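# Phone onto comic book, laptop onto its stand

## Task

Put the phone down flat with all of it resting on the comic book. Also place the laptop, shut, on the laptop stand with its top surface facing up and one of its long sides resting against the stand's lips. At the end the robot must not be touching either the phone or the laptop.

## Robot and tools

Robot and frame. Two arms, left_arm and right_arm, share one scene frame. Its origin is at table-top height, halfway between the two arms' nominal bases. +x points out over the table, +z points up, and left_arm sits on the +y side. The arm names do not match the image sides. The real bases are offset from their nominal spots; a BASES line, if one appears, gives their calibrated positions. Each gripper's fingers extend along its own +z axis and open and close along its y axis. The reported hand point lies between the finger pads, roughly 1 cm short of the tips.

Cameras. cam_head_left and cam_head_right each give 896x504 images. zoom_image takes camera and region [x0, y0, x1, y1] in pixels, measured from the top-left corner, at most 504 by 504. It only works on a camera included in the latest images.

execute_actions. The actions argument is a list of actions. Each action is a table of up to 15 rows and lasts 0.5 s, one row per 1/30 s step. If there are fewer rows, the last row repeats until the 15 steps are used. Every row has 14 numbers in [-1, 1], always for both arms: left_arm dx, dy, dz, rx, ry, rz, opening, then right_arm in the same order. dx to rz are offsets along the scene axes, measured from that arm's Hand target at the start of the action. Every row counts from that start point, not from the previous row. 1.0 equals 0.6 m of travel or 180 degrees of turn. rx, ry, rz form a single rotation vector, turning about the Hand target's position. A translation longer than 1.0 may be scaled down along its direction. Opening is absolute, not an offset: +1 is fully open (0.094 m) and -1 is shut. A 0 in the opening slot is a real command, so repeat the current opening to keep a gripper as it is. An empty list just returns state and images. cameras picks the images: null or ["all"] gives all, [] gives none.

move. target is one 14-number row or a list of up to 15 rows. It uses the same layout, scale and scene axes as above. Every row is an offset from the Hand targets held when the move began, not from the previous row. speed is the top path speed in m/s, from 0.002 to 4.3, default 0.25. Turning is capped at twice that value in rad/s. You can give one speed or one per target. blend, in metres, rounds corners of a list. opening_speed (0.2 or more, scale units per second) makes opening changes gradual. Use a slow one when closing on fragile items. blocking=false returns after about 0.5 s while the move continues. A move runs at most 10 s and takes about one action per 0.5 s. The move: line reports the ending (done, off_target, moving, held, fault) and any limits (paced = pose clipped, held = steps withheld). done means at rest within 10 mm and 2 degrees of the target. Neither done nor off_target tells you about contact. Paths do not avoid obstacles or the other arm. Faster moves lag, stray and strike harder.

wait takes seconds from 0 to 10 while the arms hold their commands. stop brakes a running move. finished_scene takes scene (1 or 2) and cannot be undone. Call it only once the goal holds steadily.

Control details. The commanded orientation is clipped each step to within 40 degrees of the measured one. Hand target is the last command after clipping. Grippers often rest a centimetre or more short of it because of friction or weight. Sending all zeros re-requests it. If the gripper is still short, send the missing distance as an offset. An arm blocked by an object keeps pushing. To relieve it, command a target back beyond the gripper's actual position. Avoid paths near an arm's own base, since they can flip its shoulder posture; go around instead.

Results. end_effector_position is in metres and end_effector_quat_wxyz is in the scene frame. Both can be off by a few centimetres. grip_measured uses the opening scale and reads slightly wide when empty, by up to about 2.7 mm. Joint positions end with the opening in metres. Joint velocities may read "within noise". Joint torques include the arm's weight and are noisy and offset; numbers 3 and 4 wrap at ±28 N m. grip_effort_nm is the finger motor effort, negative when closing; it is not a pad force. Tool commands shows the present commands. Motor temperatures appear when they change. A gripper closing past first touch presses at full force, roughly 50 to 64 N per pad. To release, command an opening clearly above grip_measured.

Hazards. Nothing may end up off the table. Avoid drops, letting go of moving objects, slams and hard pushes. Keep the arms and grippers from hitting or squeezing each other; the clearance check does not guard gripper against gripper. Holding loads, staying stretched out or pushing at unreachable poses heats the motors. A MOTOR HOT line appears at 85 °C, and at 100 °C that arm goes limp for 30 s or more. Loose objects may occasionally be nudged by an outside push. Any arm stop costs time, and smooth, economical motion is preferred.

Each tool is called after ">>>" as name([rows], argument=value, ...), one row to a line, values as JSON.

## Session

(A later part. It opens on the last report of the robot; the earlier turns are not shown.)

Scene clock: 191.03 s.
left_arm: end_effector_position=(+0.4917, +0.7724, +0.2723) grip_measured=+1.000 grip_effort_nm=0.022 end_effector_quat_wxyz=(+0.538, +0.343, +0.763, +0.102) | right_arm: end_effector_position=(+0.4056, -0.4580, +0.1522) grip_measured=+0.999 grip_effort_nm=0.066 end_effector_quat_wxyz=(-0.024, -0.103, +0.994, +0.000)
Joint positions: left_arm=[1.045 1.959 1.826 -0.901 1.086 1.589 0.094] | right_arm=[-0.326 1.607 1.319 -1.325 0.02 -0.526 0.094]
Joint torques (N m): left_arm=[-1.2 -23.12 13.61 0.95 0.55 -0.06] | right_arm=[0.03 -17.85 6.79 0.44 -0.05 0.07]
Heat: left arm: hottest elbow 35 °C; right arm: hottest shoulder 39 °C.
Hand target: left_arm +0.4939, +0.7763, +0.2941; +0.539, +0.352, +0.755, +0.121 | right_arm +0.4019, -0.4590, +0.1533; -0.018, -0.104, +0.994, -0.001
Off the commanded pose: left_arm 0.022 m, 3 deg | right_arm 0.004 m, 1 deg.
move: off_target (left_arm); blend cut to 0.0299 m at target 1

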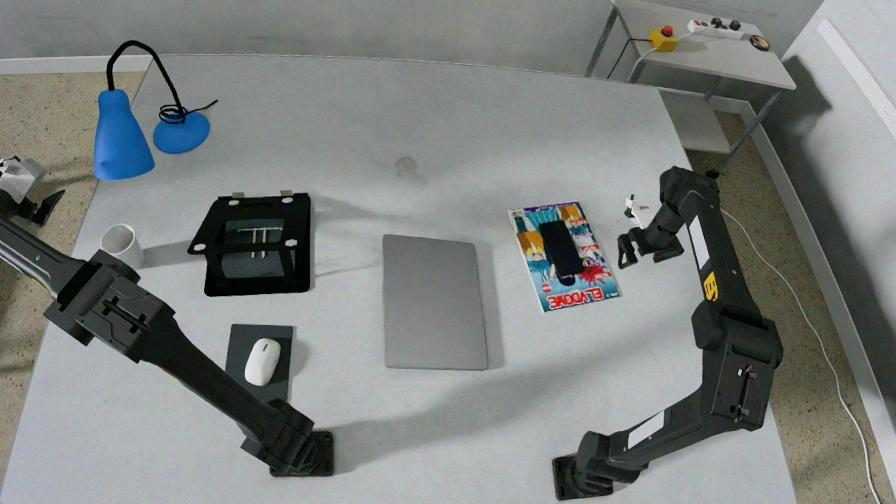

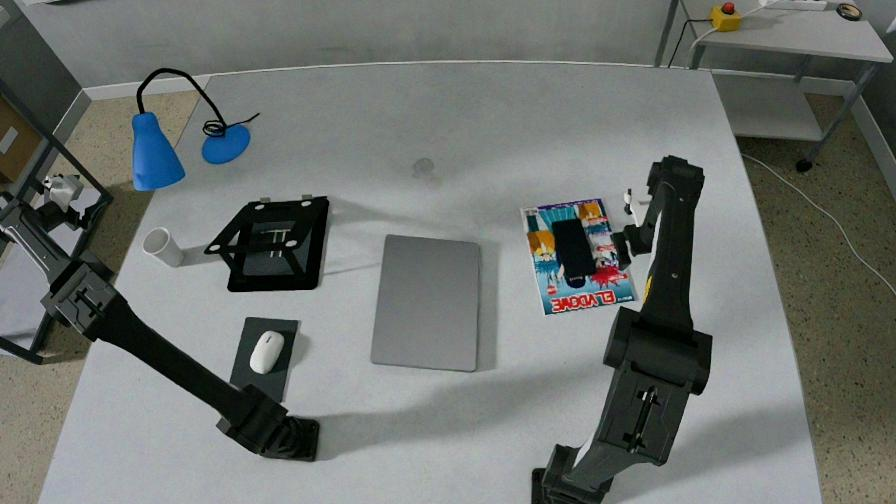

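>>> move(target=[-0.223,-0.393,0,0.2665,-0.0441,-0.0419,1, 0,0,0,0,0,0,1])

>>> zoom_image(camera="cam_head_left", region=[140, 160, 360, 340])

>>> zoom_image(camera="cam_head_right", region=[140, 160, 360, 340])

Scene clock: 225.67 s.
left_arm: end_effector_position=(+0.3570, +0.5464, +0.2919) grip_measured=+1.000 grip_effort_nm=0.022 end_effector_quat_wxyz=(+0.411, +0.563, +0.594, +0.403) | right_arm: end_effector_position=(+0.4056, -0.4580, +0.1522) grip_measured=+0.999 grip_effort_nm=0.066 end_effector_quat_wxyz=(-0.024, -0.103, +0.994, +0.000)
Joint positions: left_arm=[1.043 1.116 0.833 -0.347 0.96 2.073 0.094] | right_arm=[-0.326 1.607 1.319 -1.325 0.02 -0.527 0.094]
Joint torques (N m): left_arm=[-3.19 -8.82 10.41 2.13 0.2 -0.03] | right_arm=[0.09 -17.9 6.82 0.42 -0.05 0.09]
Motor temperatures (°C): left_arm=[23 32 35 24 28 24 27] | right_arm=[27 36 33 25 24 23 25]
Heat: left arm: hottest elbow 35 °C; right arm: hottest shoulder 36 °C.
Hand target: left_arm +0.3602, +0.5404, +0.2941; +0.406, +0.579, +0.579, +0.406 | right_arm +0.4018, -0.4590, +0.1533; -0.018, -0.104, +0.994, -0.001
Off the commanded pose: left_arm 0.007 m, 3 deg | right_arm 0.004 m, 1 deg.
joint sent to its limit (left arm) — joint 6 (wrist roll), upper limit. The joint targets still meet the commanded pose.
move: off_target (left_arm)

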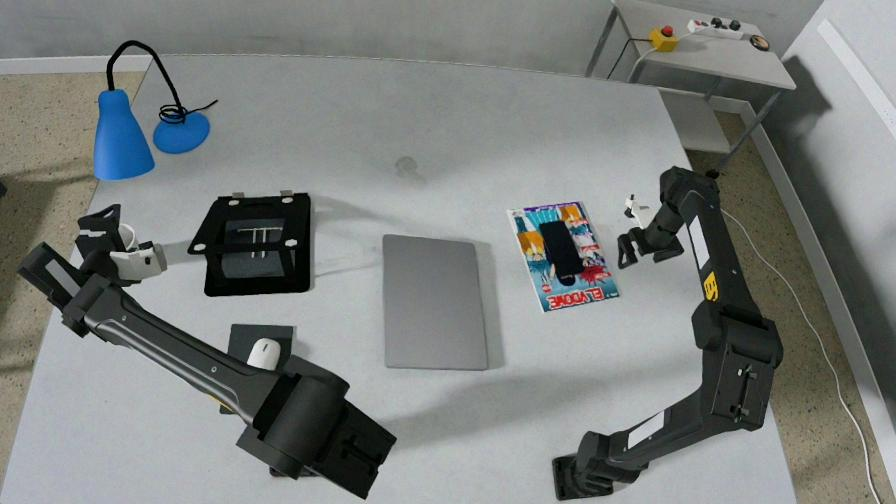

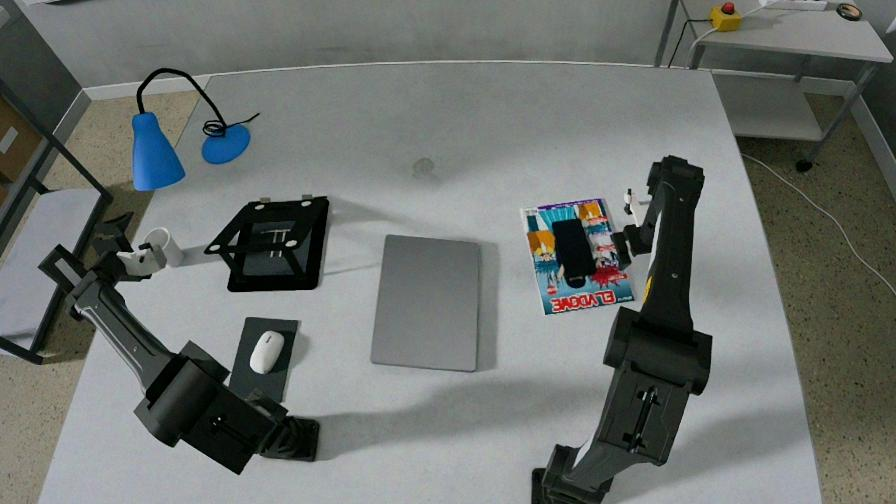

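Scaled by 2.291.

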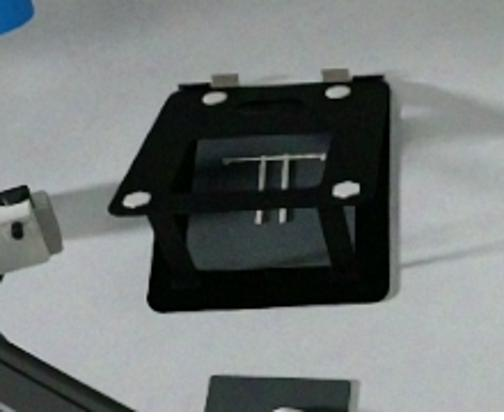

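Scaled by 2.291.

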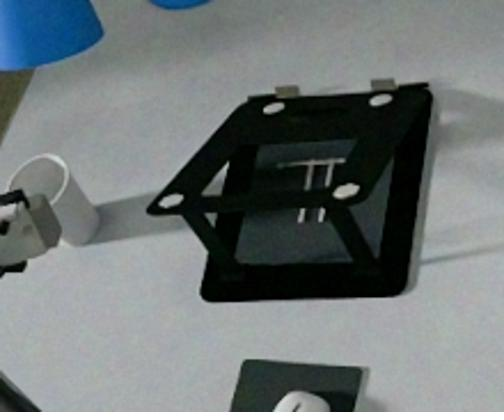

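>>> zoom_image(camera="cam_head_left", region=[0, 180, 200, 360])

>>> zoom_image(camera="cam_head_right", region=[20, 180, 220, 360])

Scaled by 2.520.

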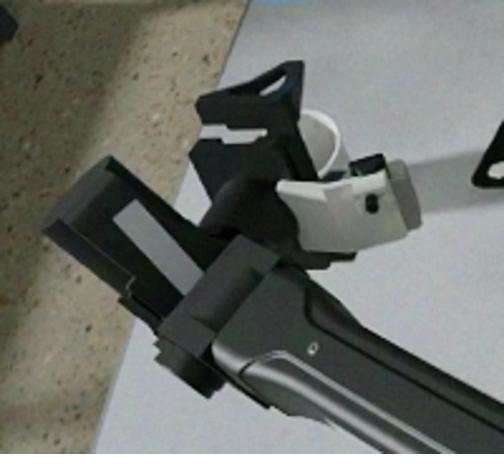

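Scaled by 2.520.

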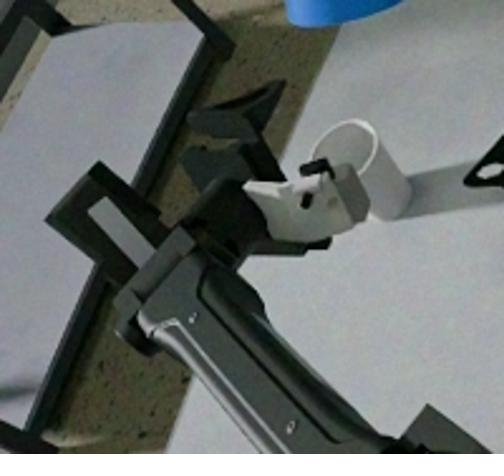

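>>> move(target=[0,0,-0.233,0,0,0,1, 0,0,0,0,0,0,1])

>>> zoom_image(camera="cam_head_left", region=[60, 160, 260, 340])

>>> zoom_image(camera="cam_head_right", region=[60, 160, 260, 340])

Scene clock: 245.40 s.
left_arm: end_effector_position=(+0.3554, +0.5444, +0.1555) grip_measured=+1.000 grip_effort_nm=0.022 end_effector_quat_wxyz=(+0.408, +0.564, +0.591, +0.408) | right_arm: end_effector_position=(+0.4056, -0.4580, +0.1522) grip_measured=+0.999 grip_effort_nm=0.061 end_effector_quat_wxyz=(-0.024, -0.103, +0.994, +0.000)
Joint positions: left_arm=[1.043 1.331 0.588 0.124 0.956 2.074 0.094] | right_arm=[-0.326 1.607 1.319 -1.325 0.02 -0.527 0.094]
Joint torques (N m): left_arm=[-2.49 -9.11 8.5 2.09 0.35 -0.01] | right_arm=[0.15 -17.96 6.8 0.4 -0.05 0.09]
Heat: left arm: hottest elbow 35 °C; right arm: hottest shoulder 35 °C.
Hand target: left_arm +0.3602, +0.5403, +0.1542; +0.406, +0.579, +0.579, +0.406 | right_arm +0.4018, -0.4590, +0.1533; -0.018, -0.104, +0.994, -0.001
Off the commanded pose: left_arm 0.006 m, 2 deg | right_arm 0.004 m, 1 deg.
joint sent to its limit (left arm) — joint 6 (wrist roll), upper limit. The joint targets still meet the commanded pose.
move: done

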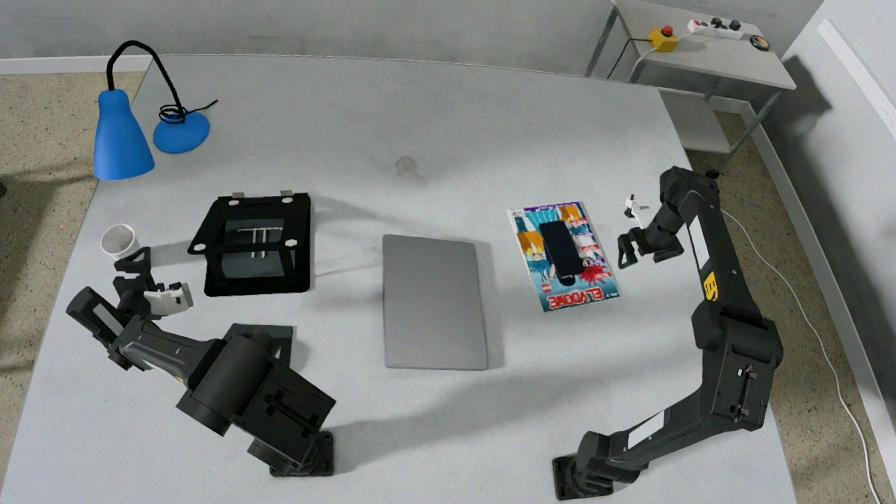

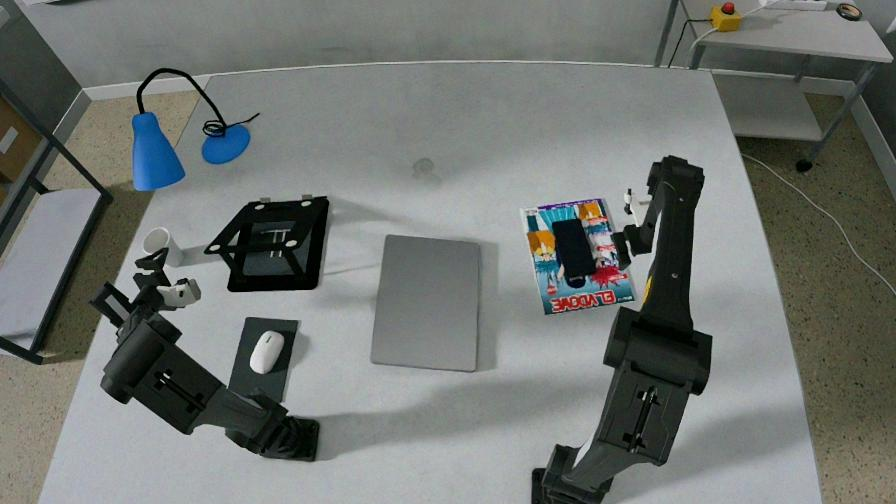

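Scaled by 2.520.

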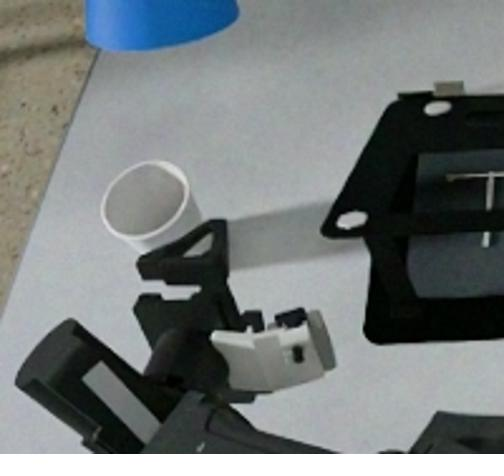

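Scaled by 2.520.

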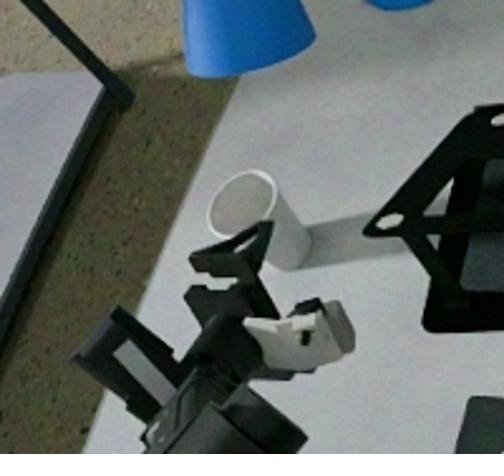

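>>> move(target=[-0.03,-0.235,0.0,0,0,0,1, 0,0,0,0,0,0,1])

>>> zoom_image(camera="cam_head_left", region=[140, 160, 340, 340])

>>> zoom_image(camera="cam_head_right", region=[140, 160, 340, 340])

Scene clock: 269.33 s.
left_arm: end_effector_position=(+0.3430, +0.4072, +0.1572) grip_measured=+1.000 grip_effort_nm=0.017 end_effector_quat_wxyz=(+0.402, +0.578, +0.578, +0.413) | right_arm: end_effector_position=(+0.4056, -0.4580, +0.1522) grip_measured=+0.999 grip_effort_nm=0.066 end_effector_quat_wxyz=(-0.024, -0.103, +0.994, +0.000)
Joint positions: left_arm=[0.797 0.918 0.293 0.147 0.753 1.926 0.094] | right_arm=[-0.326 1.607 1.319 -1.325 0.02 -0.527 0.094]
Joint torques (N m): left_arm=[-2.78 -5.6 8.88 1.11 0.1 -0.1] | right_arm=[0.03 -17.96 6.82 0.43 -0.06 0.09]
Heat: left arm: hottest elbow 34 °C; right arm: hottest shoulder 35 °C.
Hand target: left_arm +0.3422, +0.3994, +0.1541; +0.406, +0.579, +0.579, +0.406 | right_arm +0.4018, -0.4590, +0.1533; -0.018, -0.104, +0.994, -0.001
Off the commanded pose: left_arm 0.008 m, 1 deg | right_arm 0.004 m, 1 deg.
move: done

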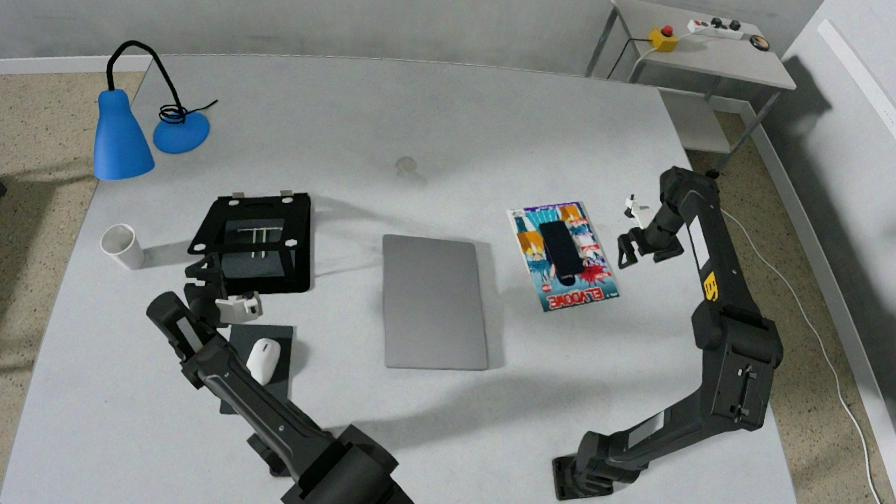

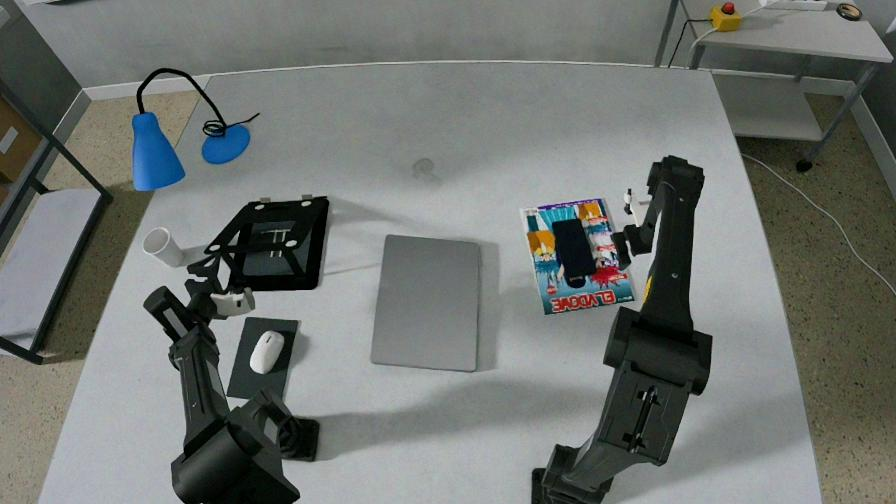

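Scaled by 2.520.

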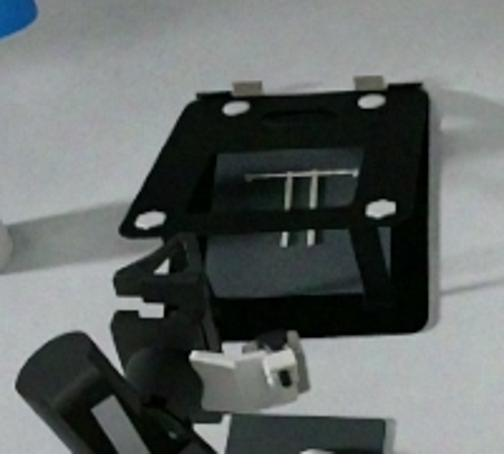

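Scaled by 2.520.

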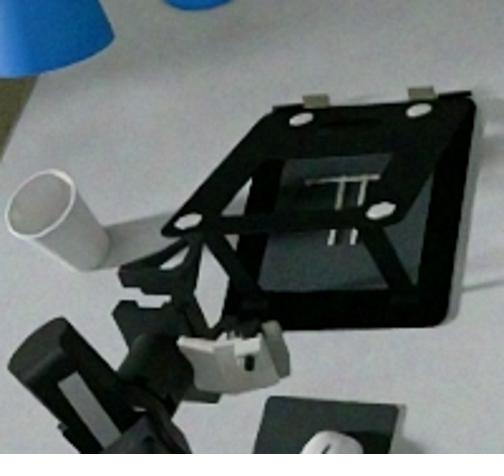

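>>> move(target=[0.055,0.001,-0.078,0,0,0,-0.1, 0,0,0,0,0,0,1])

>>> zoom_image(camera="cam_head_left", region=[140, 160, 340, 340])

>>> zoom_image(camera="cam_head_right", region=[140, 160, 340, 340])

Scene clock: 279.67 s.
left_arm: end_effector_position=(+0.3740, +0.4060, +0.1109) grip_measured=-0.098 grip_effort_nm=-0.081 end_effector_quat_wxyz=(+0.402, +0.578, +0.580, +0.409) | right_arm: end_effector_position=(+0.4056, -0.4580, +0.1522) grip_measured=+0.999 grip_effort_nm=0.071 end_effector_quat_wxyz=(-0.024, -0.103, +0.994, +0.000)
Joint positions: left_arm=[0.7 1.2 0.271 0.479 0.666 1.868 0.042] | right_arm=[-0.326 1.607 1.319 -1.325 0.02 -0.527 0.094]
Joint torques (N m): left_arm=[-2.14 -5.36 6.89 2.51 0 -0.17] | right_arm=[-0.03 -17.9 6.78 0.4 -0.05 0.09]
Heat: left arm: hottest elbow 34 °C; right arm: hottest shoulder 35 °C.
Hand target: left_arm +0.3752, +0.4001, +0.1075; +0.406, +0.579, +0.579, +0.406 | right_arm +0.4018, -0.4590, +0.1533; -0.018, -0.104, +0.994, -0.001
Off the commanded pose: left_arm 0.007 m, 1 deg | right_arm 0.004 m, 1 deg.
move: done

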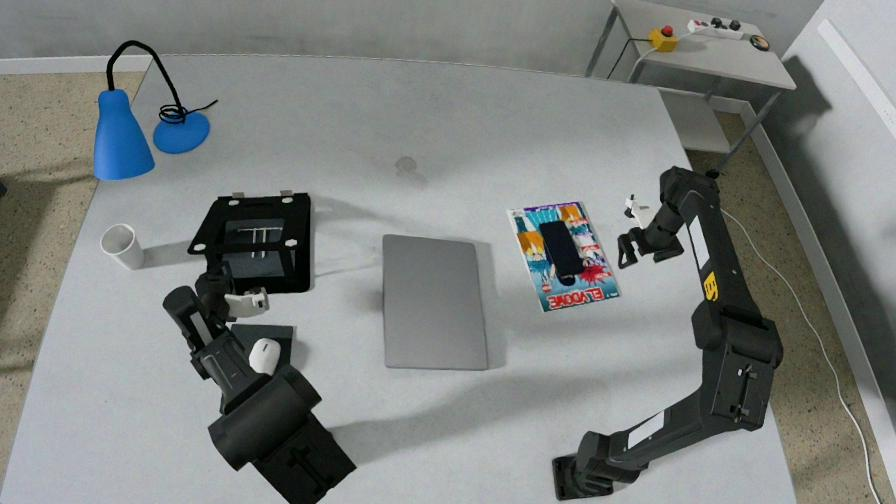

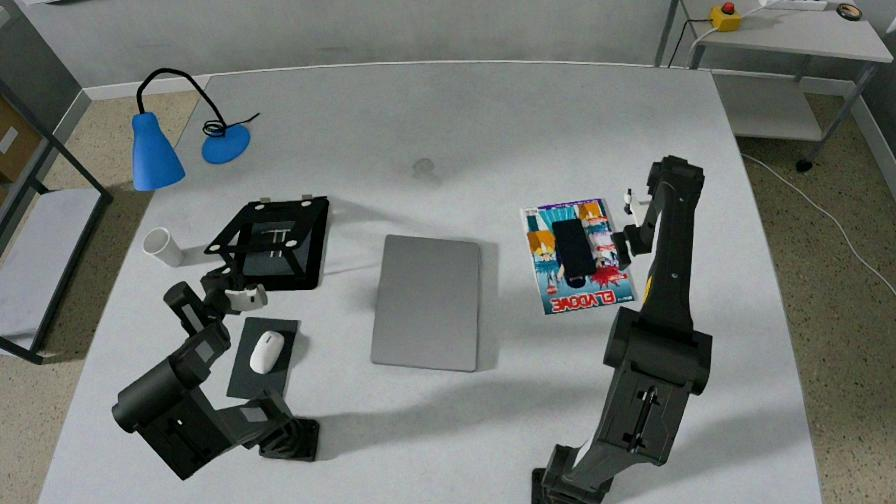

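Scaled by 2.520.

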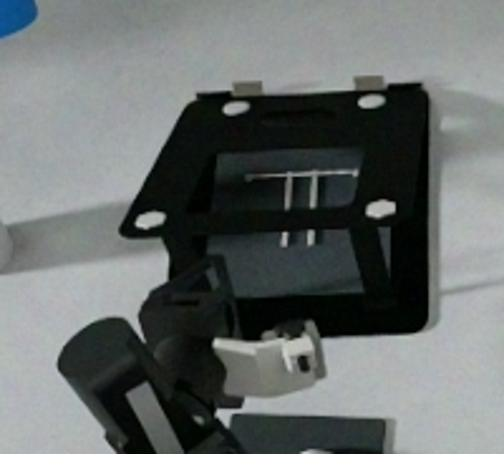

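Scaled by 2.520.

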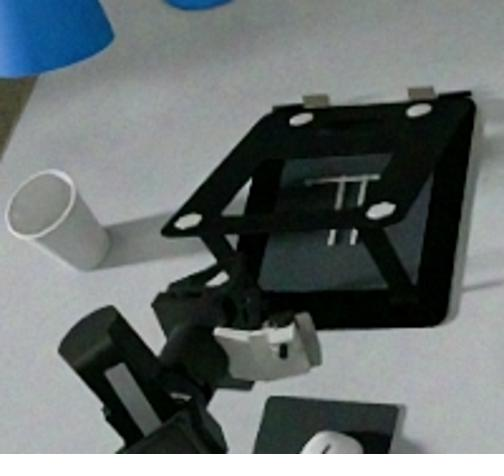

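>>> move([
  [0,-0.027,0,0,0,0,-0.1, 0,0,0,0,0,0,1],
  [0.10,-0.027,-0.038,0,0,0,-0.1, 0,0,0,0,0,0,1],
], speed=0.1)

>>> zoom_image(camera="cam_head_left", region=[160, 180, 320, 320])

>>> zoom_image(camera="cam_head_right", region=[180, 180, 340, 320])

Scene clock: 286.23 s.
left_arm: end_effector_position=(+0.4147, +0.3785, +0.0692) grip_measured=-0.098 grip_effort_nm=-0.085 end_effector_quat_wxyz=(+0.397, +0.582, +0.595, +0.388) | right_arm: end_effector_position=(+0.4056, -0.4580, +0.1522) grip_measured=+0.999 grip_effort_nm=0.061 end_effector_quat_wxyz=(-0.024, -0.103, +0.994, +0.000)
Joint positions: left_arm=[0.515 1.433 0.292 0.689 0.498 1.777 0.042] | right_arm=[-0.326 1.607 1.319 -1.325 0.02 -0.527 0.094]
Joint torques (N m): left_arm=[-2.49 -7.82 9.87 2.33 0.02 -0.14] | right_arm=[0.03 -17.9 6.79 0.42 -0.05 0.09]
Heat: left arm: hottest elbow 34 °C; right arm: hottest shoulder 35 °C.
Hand target: left_arm +0.4352, +0.3839, +0.0847; +0.406, +0.579, +0.579, +0.406 | right_arm +0.4018, -0.4590, +0.1533; -0.018, -0.104, +0.994, -0.001
Off the commanded pose: left_arm 0.026 m, 3 deg | right_arm 0.004 m, 1 deg.
move: off_target (left_arm)

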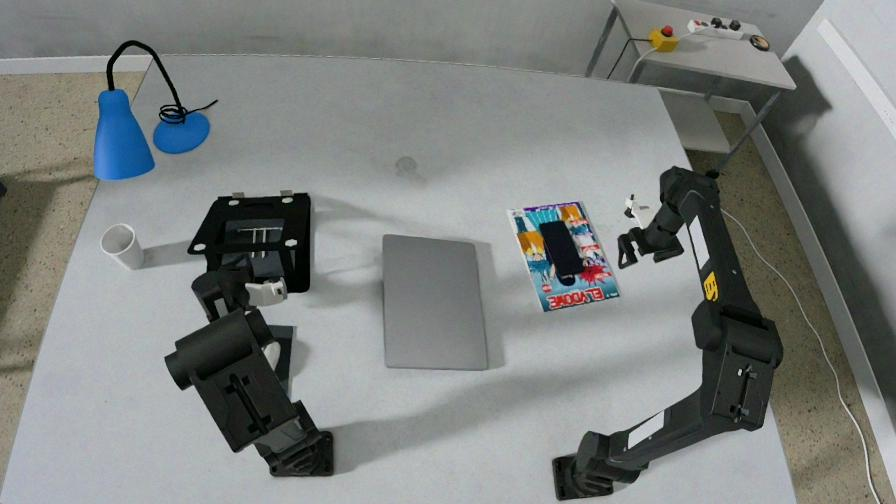

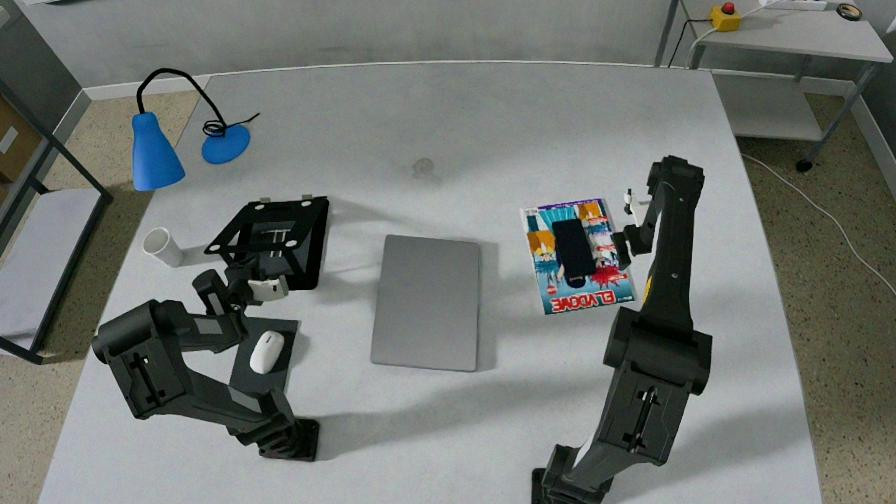

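Scaled by 3.150.

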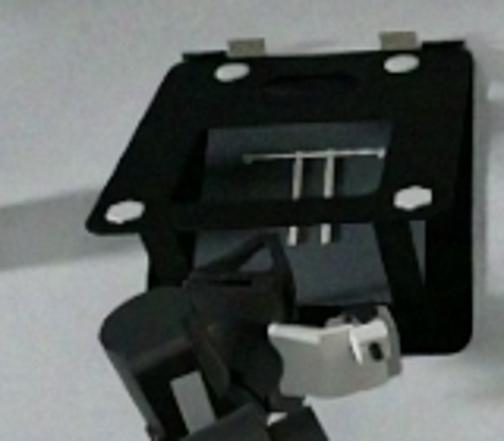

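Scaled by 3.150.

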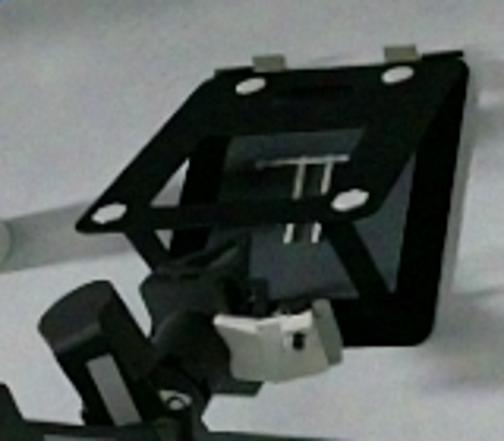

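>>> move([
  [-0.12,0,0.0,0,0,0,0.1, 0,0,0,0,0,0,1],
  [-0.12,0,0.085,0,0.044,0,0.1, 0,0,0,0,0,0,1],
], speed=0.15)

>>> zoom_image(camera="cam_head_left", region=[160, 180, 320, 320])

>>> zoom_image(camera="cam_head_right", region=[180, 180, 340, 320])

Scene clock: 296.57 s.
left_arm: end_effector_position=(+0.3443, +0.3689, +0.1062) grip_measured=+0.098 grip_effort_nm=0.129 end_effector_quat_wxyz=(+0.364, +0.605, +0.622, +0.338) | right_arm: end_effector_position=(+0.4056, -0.4580, +0.1522) grip_measured=+0.999 grip_effort_nm=0.066 end_effector_quat_wxyz=(-0.024, -0.103, +0.994, +0.000)
Joint positions: left_arm=[0.639 0.937 0.265 0.023 0.582 1.915 0.052] | right_arm=[-0.326 1.607 1.319 -1.325 0.02 -0.527 0.094]
Joint torques (N m): left_arm=[-1.44 -4.66 15.42 0.94 0.11 0.03] | right_arm=[0.03 -17.85 6.79 0.4 -0.06 0.09]
Heat: left arm: hottest elbow 34 °C; right arm: hottest shoulder 35 °C.
Hand target: left_arm +0.3632, +0.3838, +0.1356; +0.365, +0.606, +0.605, +0.365 | right_arm +0.4018, -0.4590, +0.1533; -0.018, -0.104, +0.994, -0.001
Off the commanded pose: left_arm 0.038 m, 4 deg | right_arm 0.004 m, 1 deg.
move: off_target (left_arm)

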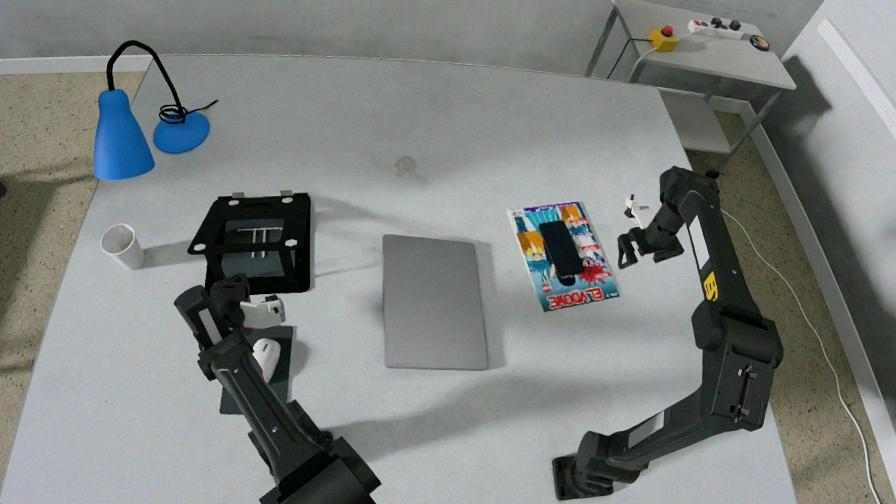

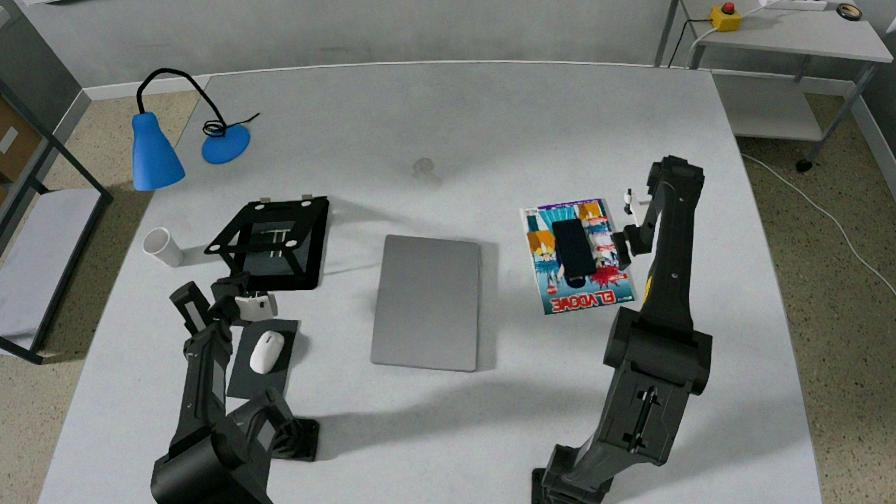

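Scaled by 3.150.

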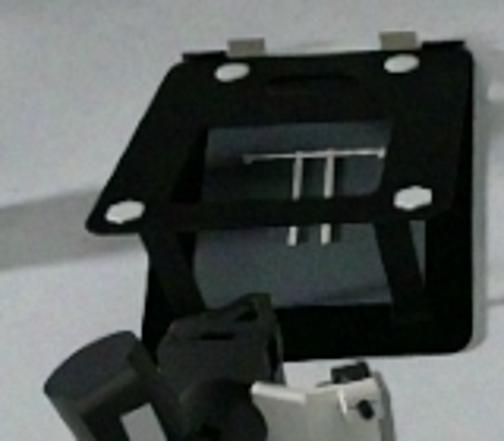

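Scaled by 3.150.

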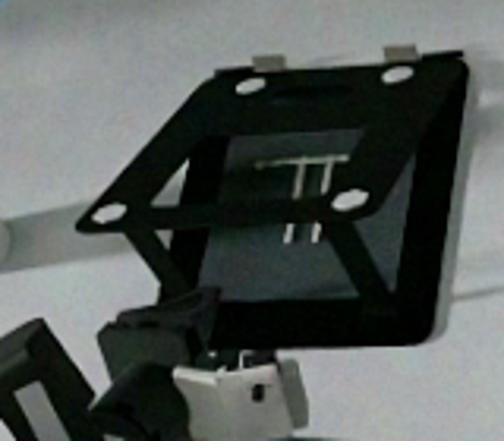

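>>> move(target=[0.01,0.005,0.045,0,0,0,0.1, 0,0,0,0,0,0,1], speed=0.15, cameras=[])

Scene clock: 299.83 s.
left_arm: end_effector_position=(+0.3507, +0.3747, +0.1298) grip_measured=+0.098 grip_effort_nm=0.125 end_effector_quat_wxyz=(+0.363, +0.605, +0.623, +0.338) | right_arm: end_effector_position=(+0.4056, -0.4580, +0.1522) grip_measured=+0.999 grip_effort_nm=0.071 end_effector_quat_wxyz=(-0.024, -0.103, +0.994, +0.000)
Joint positions: left_arm=[0.639 0.896 0.325 -0.08 0.578 1.916 0.052] | right_arm=[-0.326 1.607 1.319 -1.325 0.02 -0.527 0.094]
Joint torques (N m): left_arm=[-2.02 -4.89 16.4 1.26 0.11 0.02] | right_arm=[0.03 -17.9 6.82 0.4 -0.05 0.09]
Heat: left arm: hottest elbow 35 °C; right arm: hottest shoulder 35 °C.
Hand target: left_arm +0.3692, +0.3868, +0.1626; +0.365, +0.606, +0.605, +0.365 | right_arm +0.4018, -0.4590, +0.1533; -0.018, -0.104, +0.994, -0.001
Off the commanded pose: left_arm 0.040 m, 4 deg | right_arm 0.004 m, 1 deg.
move: off_target (left_arm)
No camera images: "cameras" was empty.

>>> move(target=[0.05,0.0,-0.015,0,0,0,0.1, 0,0,0,0,0,0,1], speed=0.1)

>>> zoom_image(camera="cam_head_left", region=[160, 180, 320, 320])

>>> zoom_image(camera="cam_head_right", region=[180, 180, 340, 320])

Scene clock: 302.90 s.
left_arm: end_effector_position=(+0.3722, +0.3756, +0.1216) grip_measured=+0.098 grip_effort_nm=0.134 end_effector_quat_wxyz=(+0.356, +0.608, +0.626, +0.336) | right_arm: end_effector_position=(+0.4056, -0.4580, +0.1522) grip_measured=+0.999 grip_effort_nm=0.071 end_effector_quat_wxyz=(-0.024, -0.103, +0.994, +0.000)
Joint positions: left_arm=[0.579 0.994 0.35 -0.001 0.52 1.885 0.052] | right_arm=[-0.326 1.607 1.319 -1.325 0.02 -0.527 0.094]
Joint torques (N m): left_arm=[-2.78 -4.78 15.97 2.43 0.11 -0.14] | right_arm=[0.03 -17.85 6.79 0.4 -0.05 0.09]
Heat: left arm: hottest elbow 35 °C; right arm: hottest shoulder 35 °C.
Hand target: left_arm +0.3992, +0.3869, +0.1536; +0.365, +0.606, +0.605, +0.365 | right_arm +0.4018, -0.4590, +0.1533; -0.018, -0.104, +0.994, -0.001
Off the commanded pose: left_arm 0.043 m, 4 deg | right_arm 0.004 m, 1 deg.
move: off_target (left_arm)

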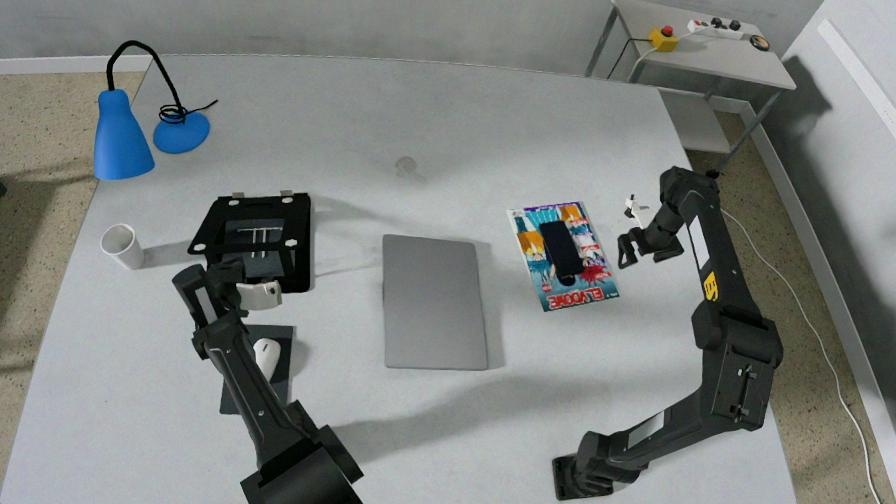

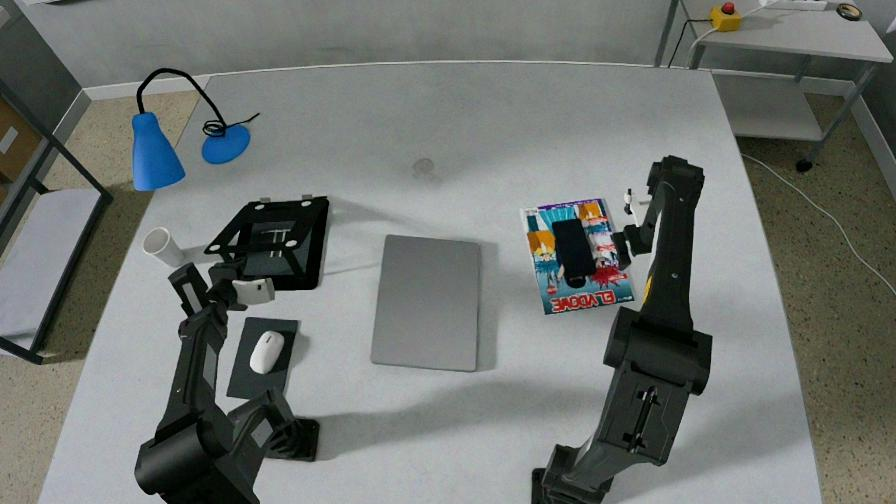

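Scaled by 3.150.

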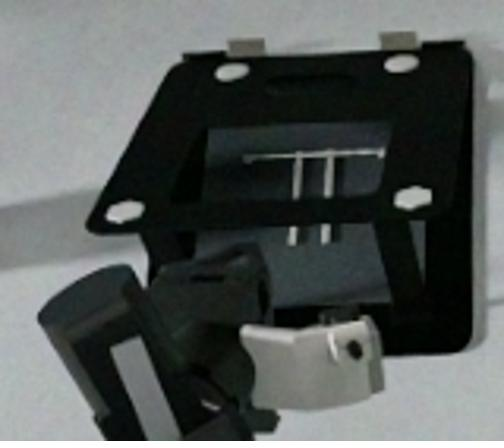

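Scaled by 3.150.

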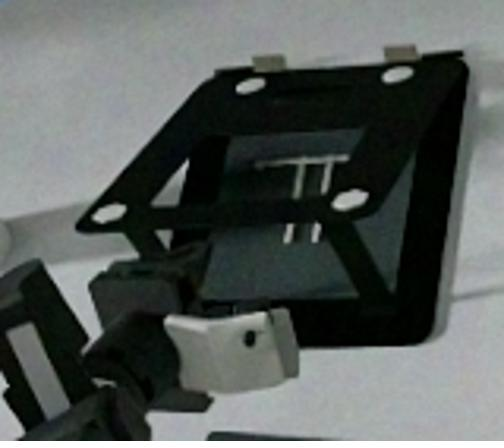

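>>> move([
  [0,0.03,-0.02,0,0,0,0.3, 0,0,0,0,0,0,1],
  [0.11,0.03,-0.048,0,0,0,0.3, 0,0,0,0,0,0,1],
], speed=0.1)

>>> zoom_image(camera="cam_head_left", region=[160, 180, 320, 320])

>>> zoom_image(camera="cam_head_right", region=[180, 180, 340, 320])

Scene clock: 310.83 s.
left_arm: end_effector_position=(+0.4266, +0.3918, +0.0881) grip_measured=+0.298 grip_effort_nm=0.134 end_effector_quat_wxyz=(+0.350, +0.609, +0.633, +0.325) | right_arm: end_effector_position=(+0.4056, -0.4580, +0.1522) grip_measured=+0.999 grip_effort_nm=0.066 end_effector_quat_wxyz=(-0.024, -0.103, +0.994, +0.000)
Joint positions: left_arm=[0.515 1.291 0.442 0.196 0.462 1.844 0.061] | right_arm=[-0.326 1.607 1.319 -1.325 0.02 -0.527 0.094]
Joint torques (N m): left_arm=[-2.84 -8.23 15.69 2.69 0.1 -0.16] | right_arm=[0.09 -17.9 6.79 0.39 -0.06 0.09]
Motor temperatures (°C): left_arm=[23 27 35 24 27 24 27] | right_arm=[27 35 33 25 24 23 25]
Heat: left arm: hottest elbow 35 °C; right arm: hottest shoulder 35 °C.
Hand target: left_arm +0.4652, +0.4049, +0.1249; +0.365, +0.606, +0.605, +0.365 | right_arm +0.4018, -0.4590, +0.1533; -0.018, -0.104, +0.994, -0.001
Off the commanded pose: left_arm 0.055 m, 6 deg | right_arm 0.004 m, 1 deg.
move: off_target (left_arm)

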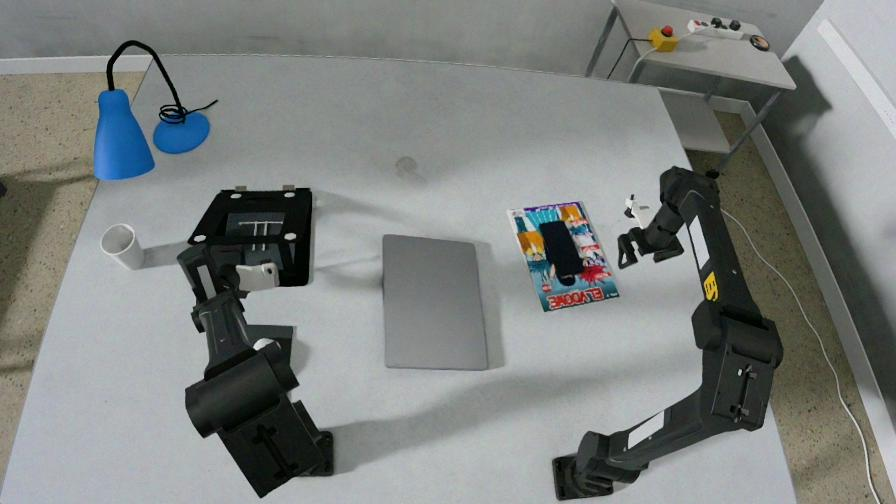

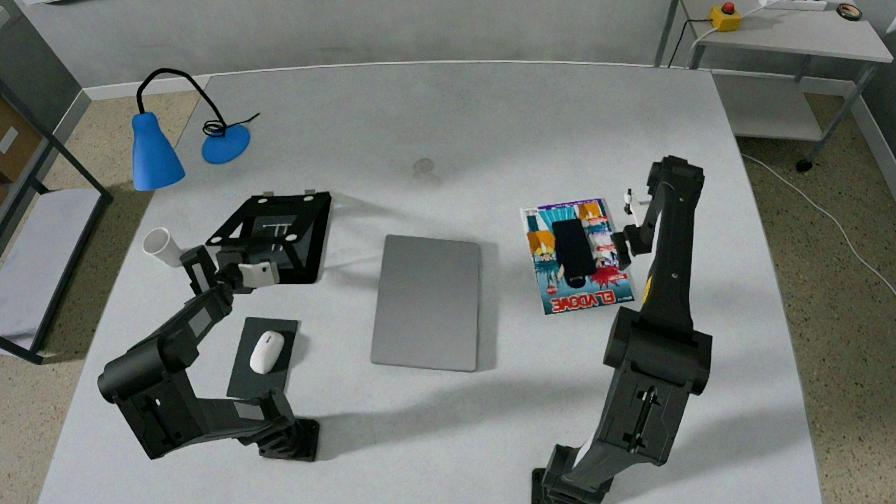

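Scaled by 3.150.

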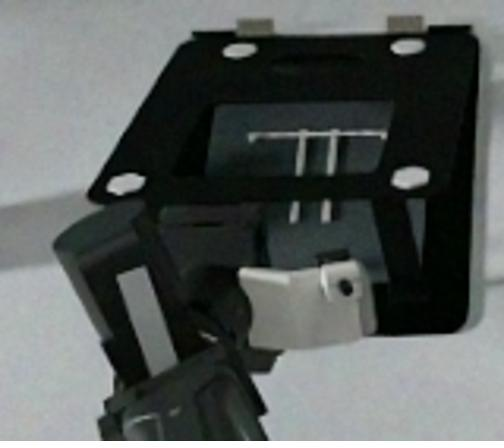

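Scaled by 3.150.

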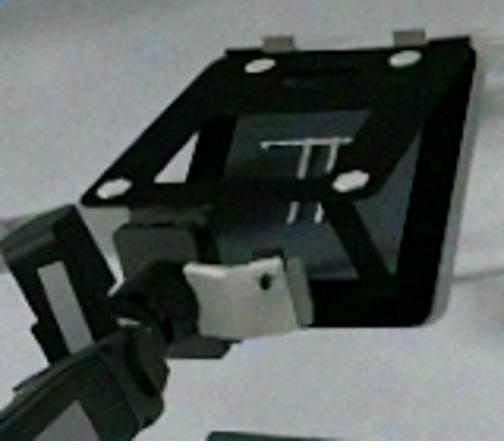

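>>> move([
  [-0.13,0,0.0,0,0,0,0.3, 0,0,0,0,0,0,1],
  [-0.13,0,0.1,0,0,0,0.3, 0,0,0,0,0,0,1],
], speed=0.12)

>>> zoom_image(camera="cam_head_left", region=[160, 180, 320, 320])

>>> zoom_image(camera="cam_head_right", region=[180, 180, 340, 320])

Scene clock: 317.17 s.
left_arm: end_effector_position=(+0.3718, +0.3867, +0.1473) grip_measured=+0.298 grip_effort_nm=0.129 end_effector_quat_wxyz=(+0.364, +0.609, +0.622, +0.331) | right_arm: end_effector_position=(+0.4056, -0.4580, +0.1522) grip_measured=+0.999 grip_effort_nm=0.061 end_effector_quat_wxyz=(-0.024, -0.103, +0.994, +0.000)
Joint positions: left_arm=[0.629 0.958 0.415 -0.122 0.58 1.92 0.061] | right_arm=[-0.326 1.607 1.319 -1.325 0.02 -0.527 0.094]
Joint torques (N m): left_arm=[-0.09 -6.89 16.69 1.05 0.38 0.06] | right_arm=[-0.03 -17.9 6.82 0.43 -0.05 0.09]
Heat: left arm: hottest elbow 36 °C; right arm: hottest shoulder 35 °C.
Hand target: left_arm +0.3872, +0.4050, +0.1850; +0.365, +0.606, +0.605, +0.365 | right_arm +0.4018, -0.4590, +0.1533; -0.018, -0.104, +0.994, -0.001
Off the commanded pose: left_arm 0.045 m, 4 deg | right_arm 0.004 m, 1 deg.
move: off_target (left_arm)

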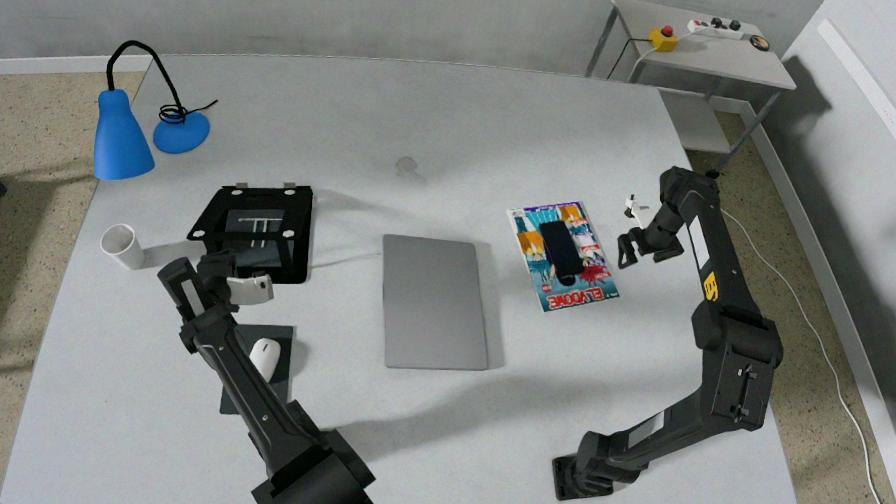

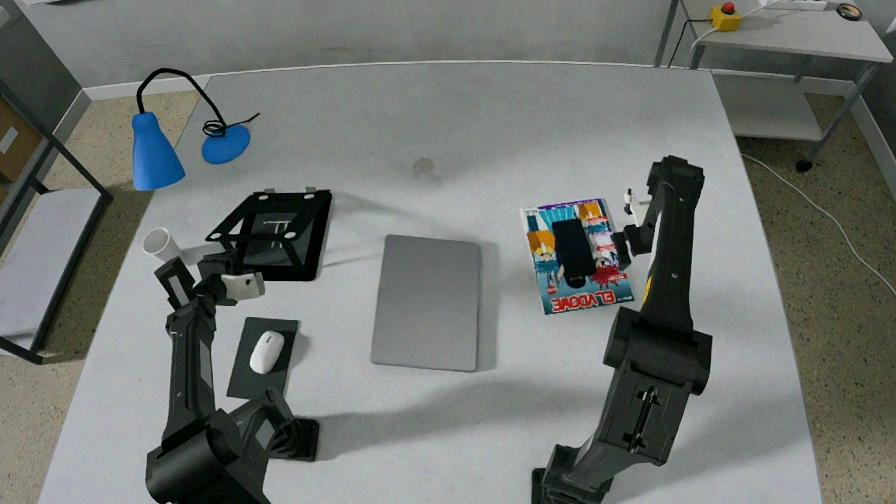

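Scaled by 3.150.

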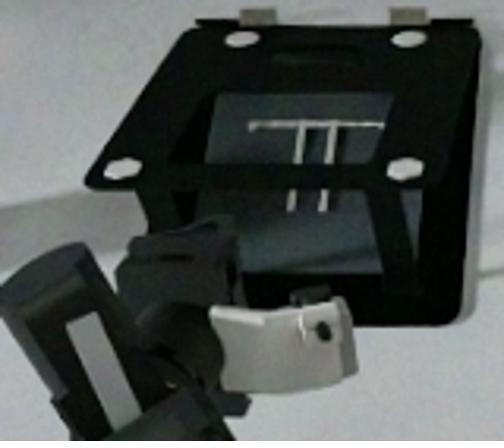

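Scaled by 3.150.

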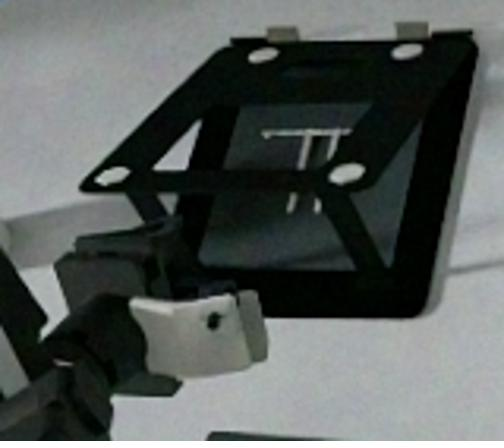

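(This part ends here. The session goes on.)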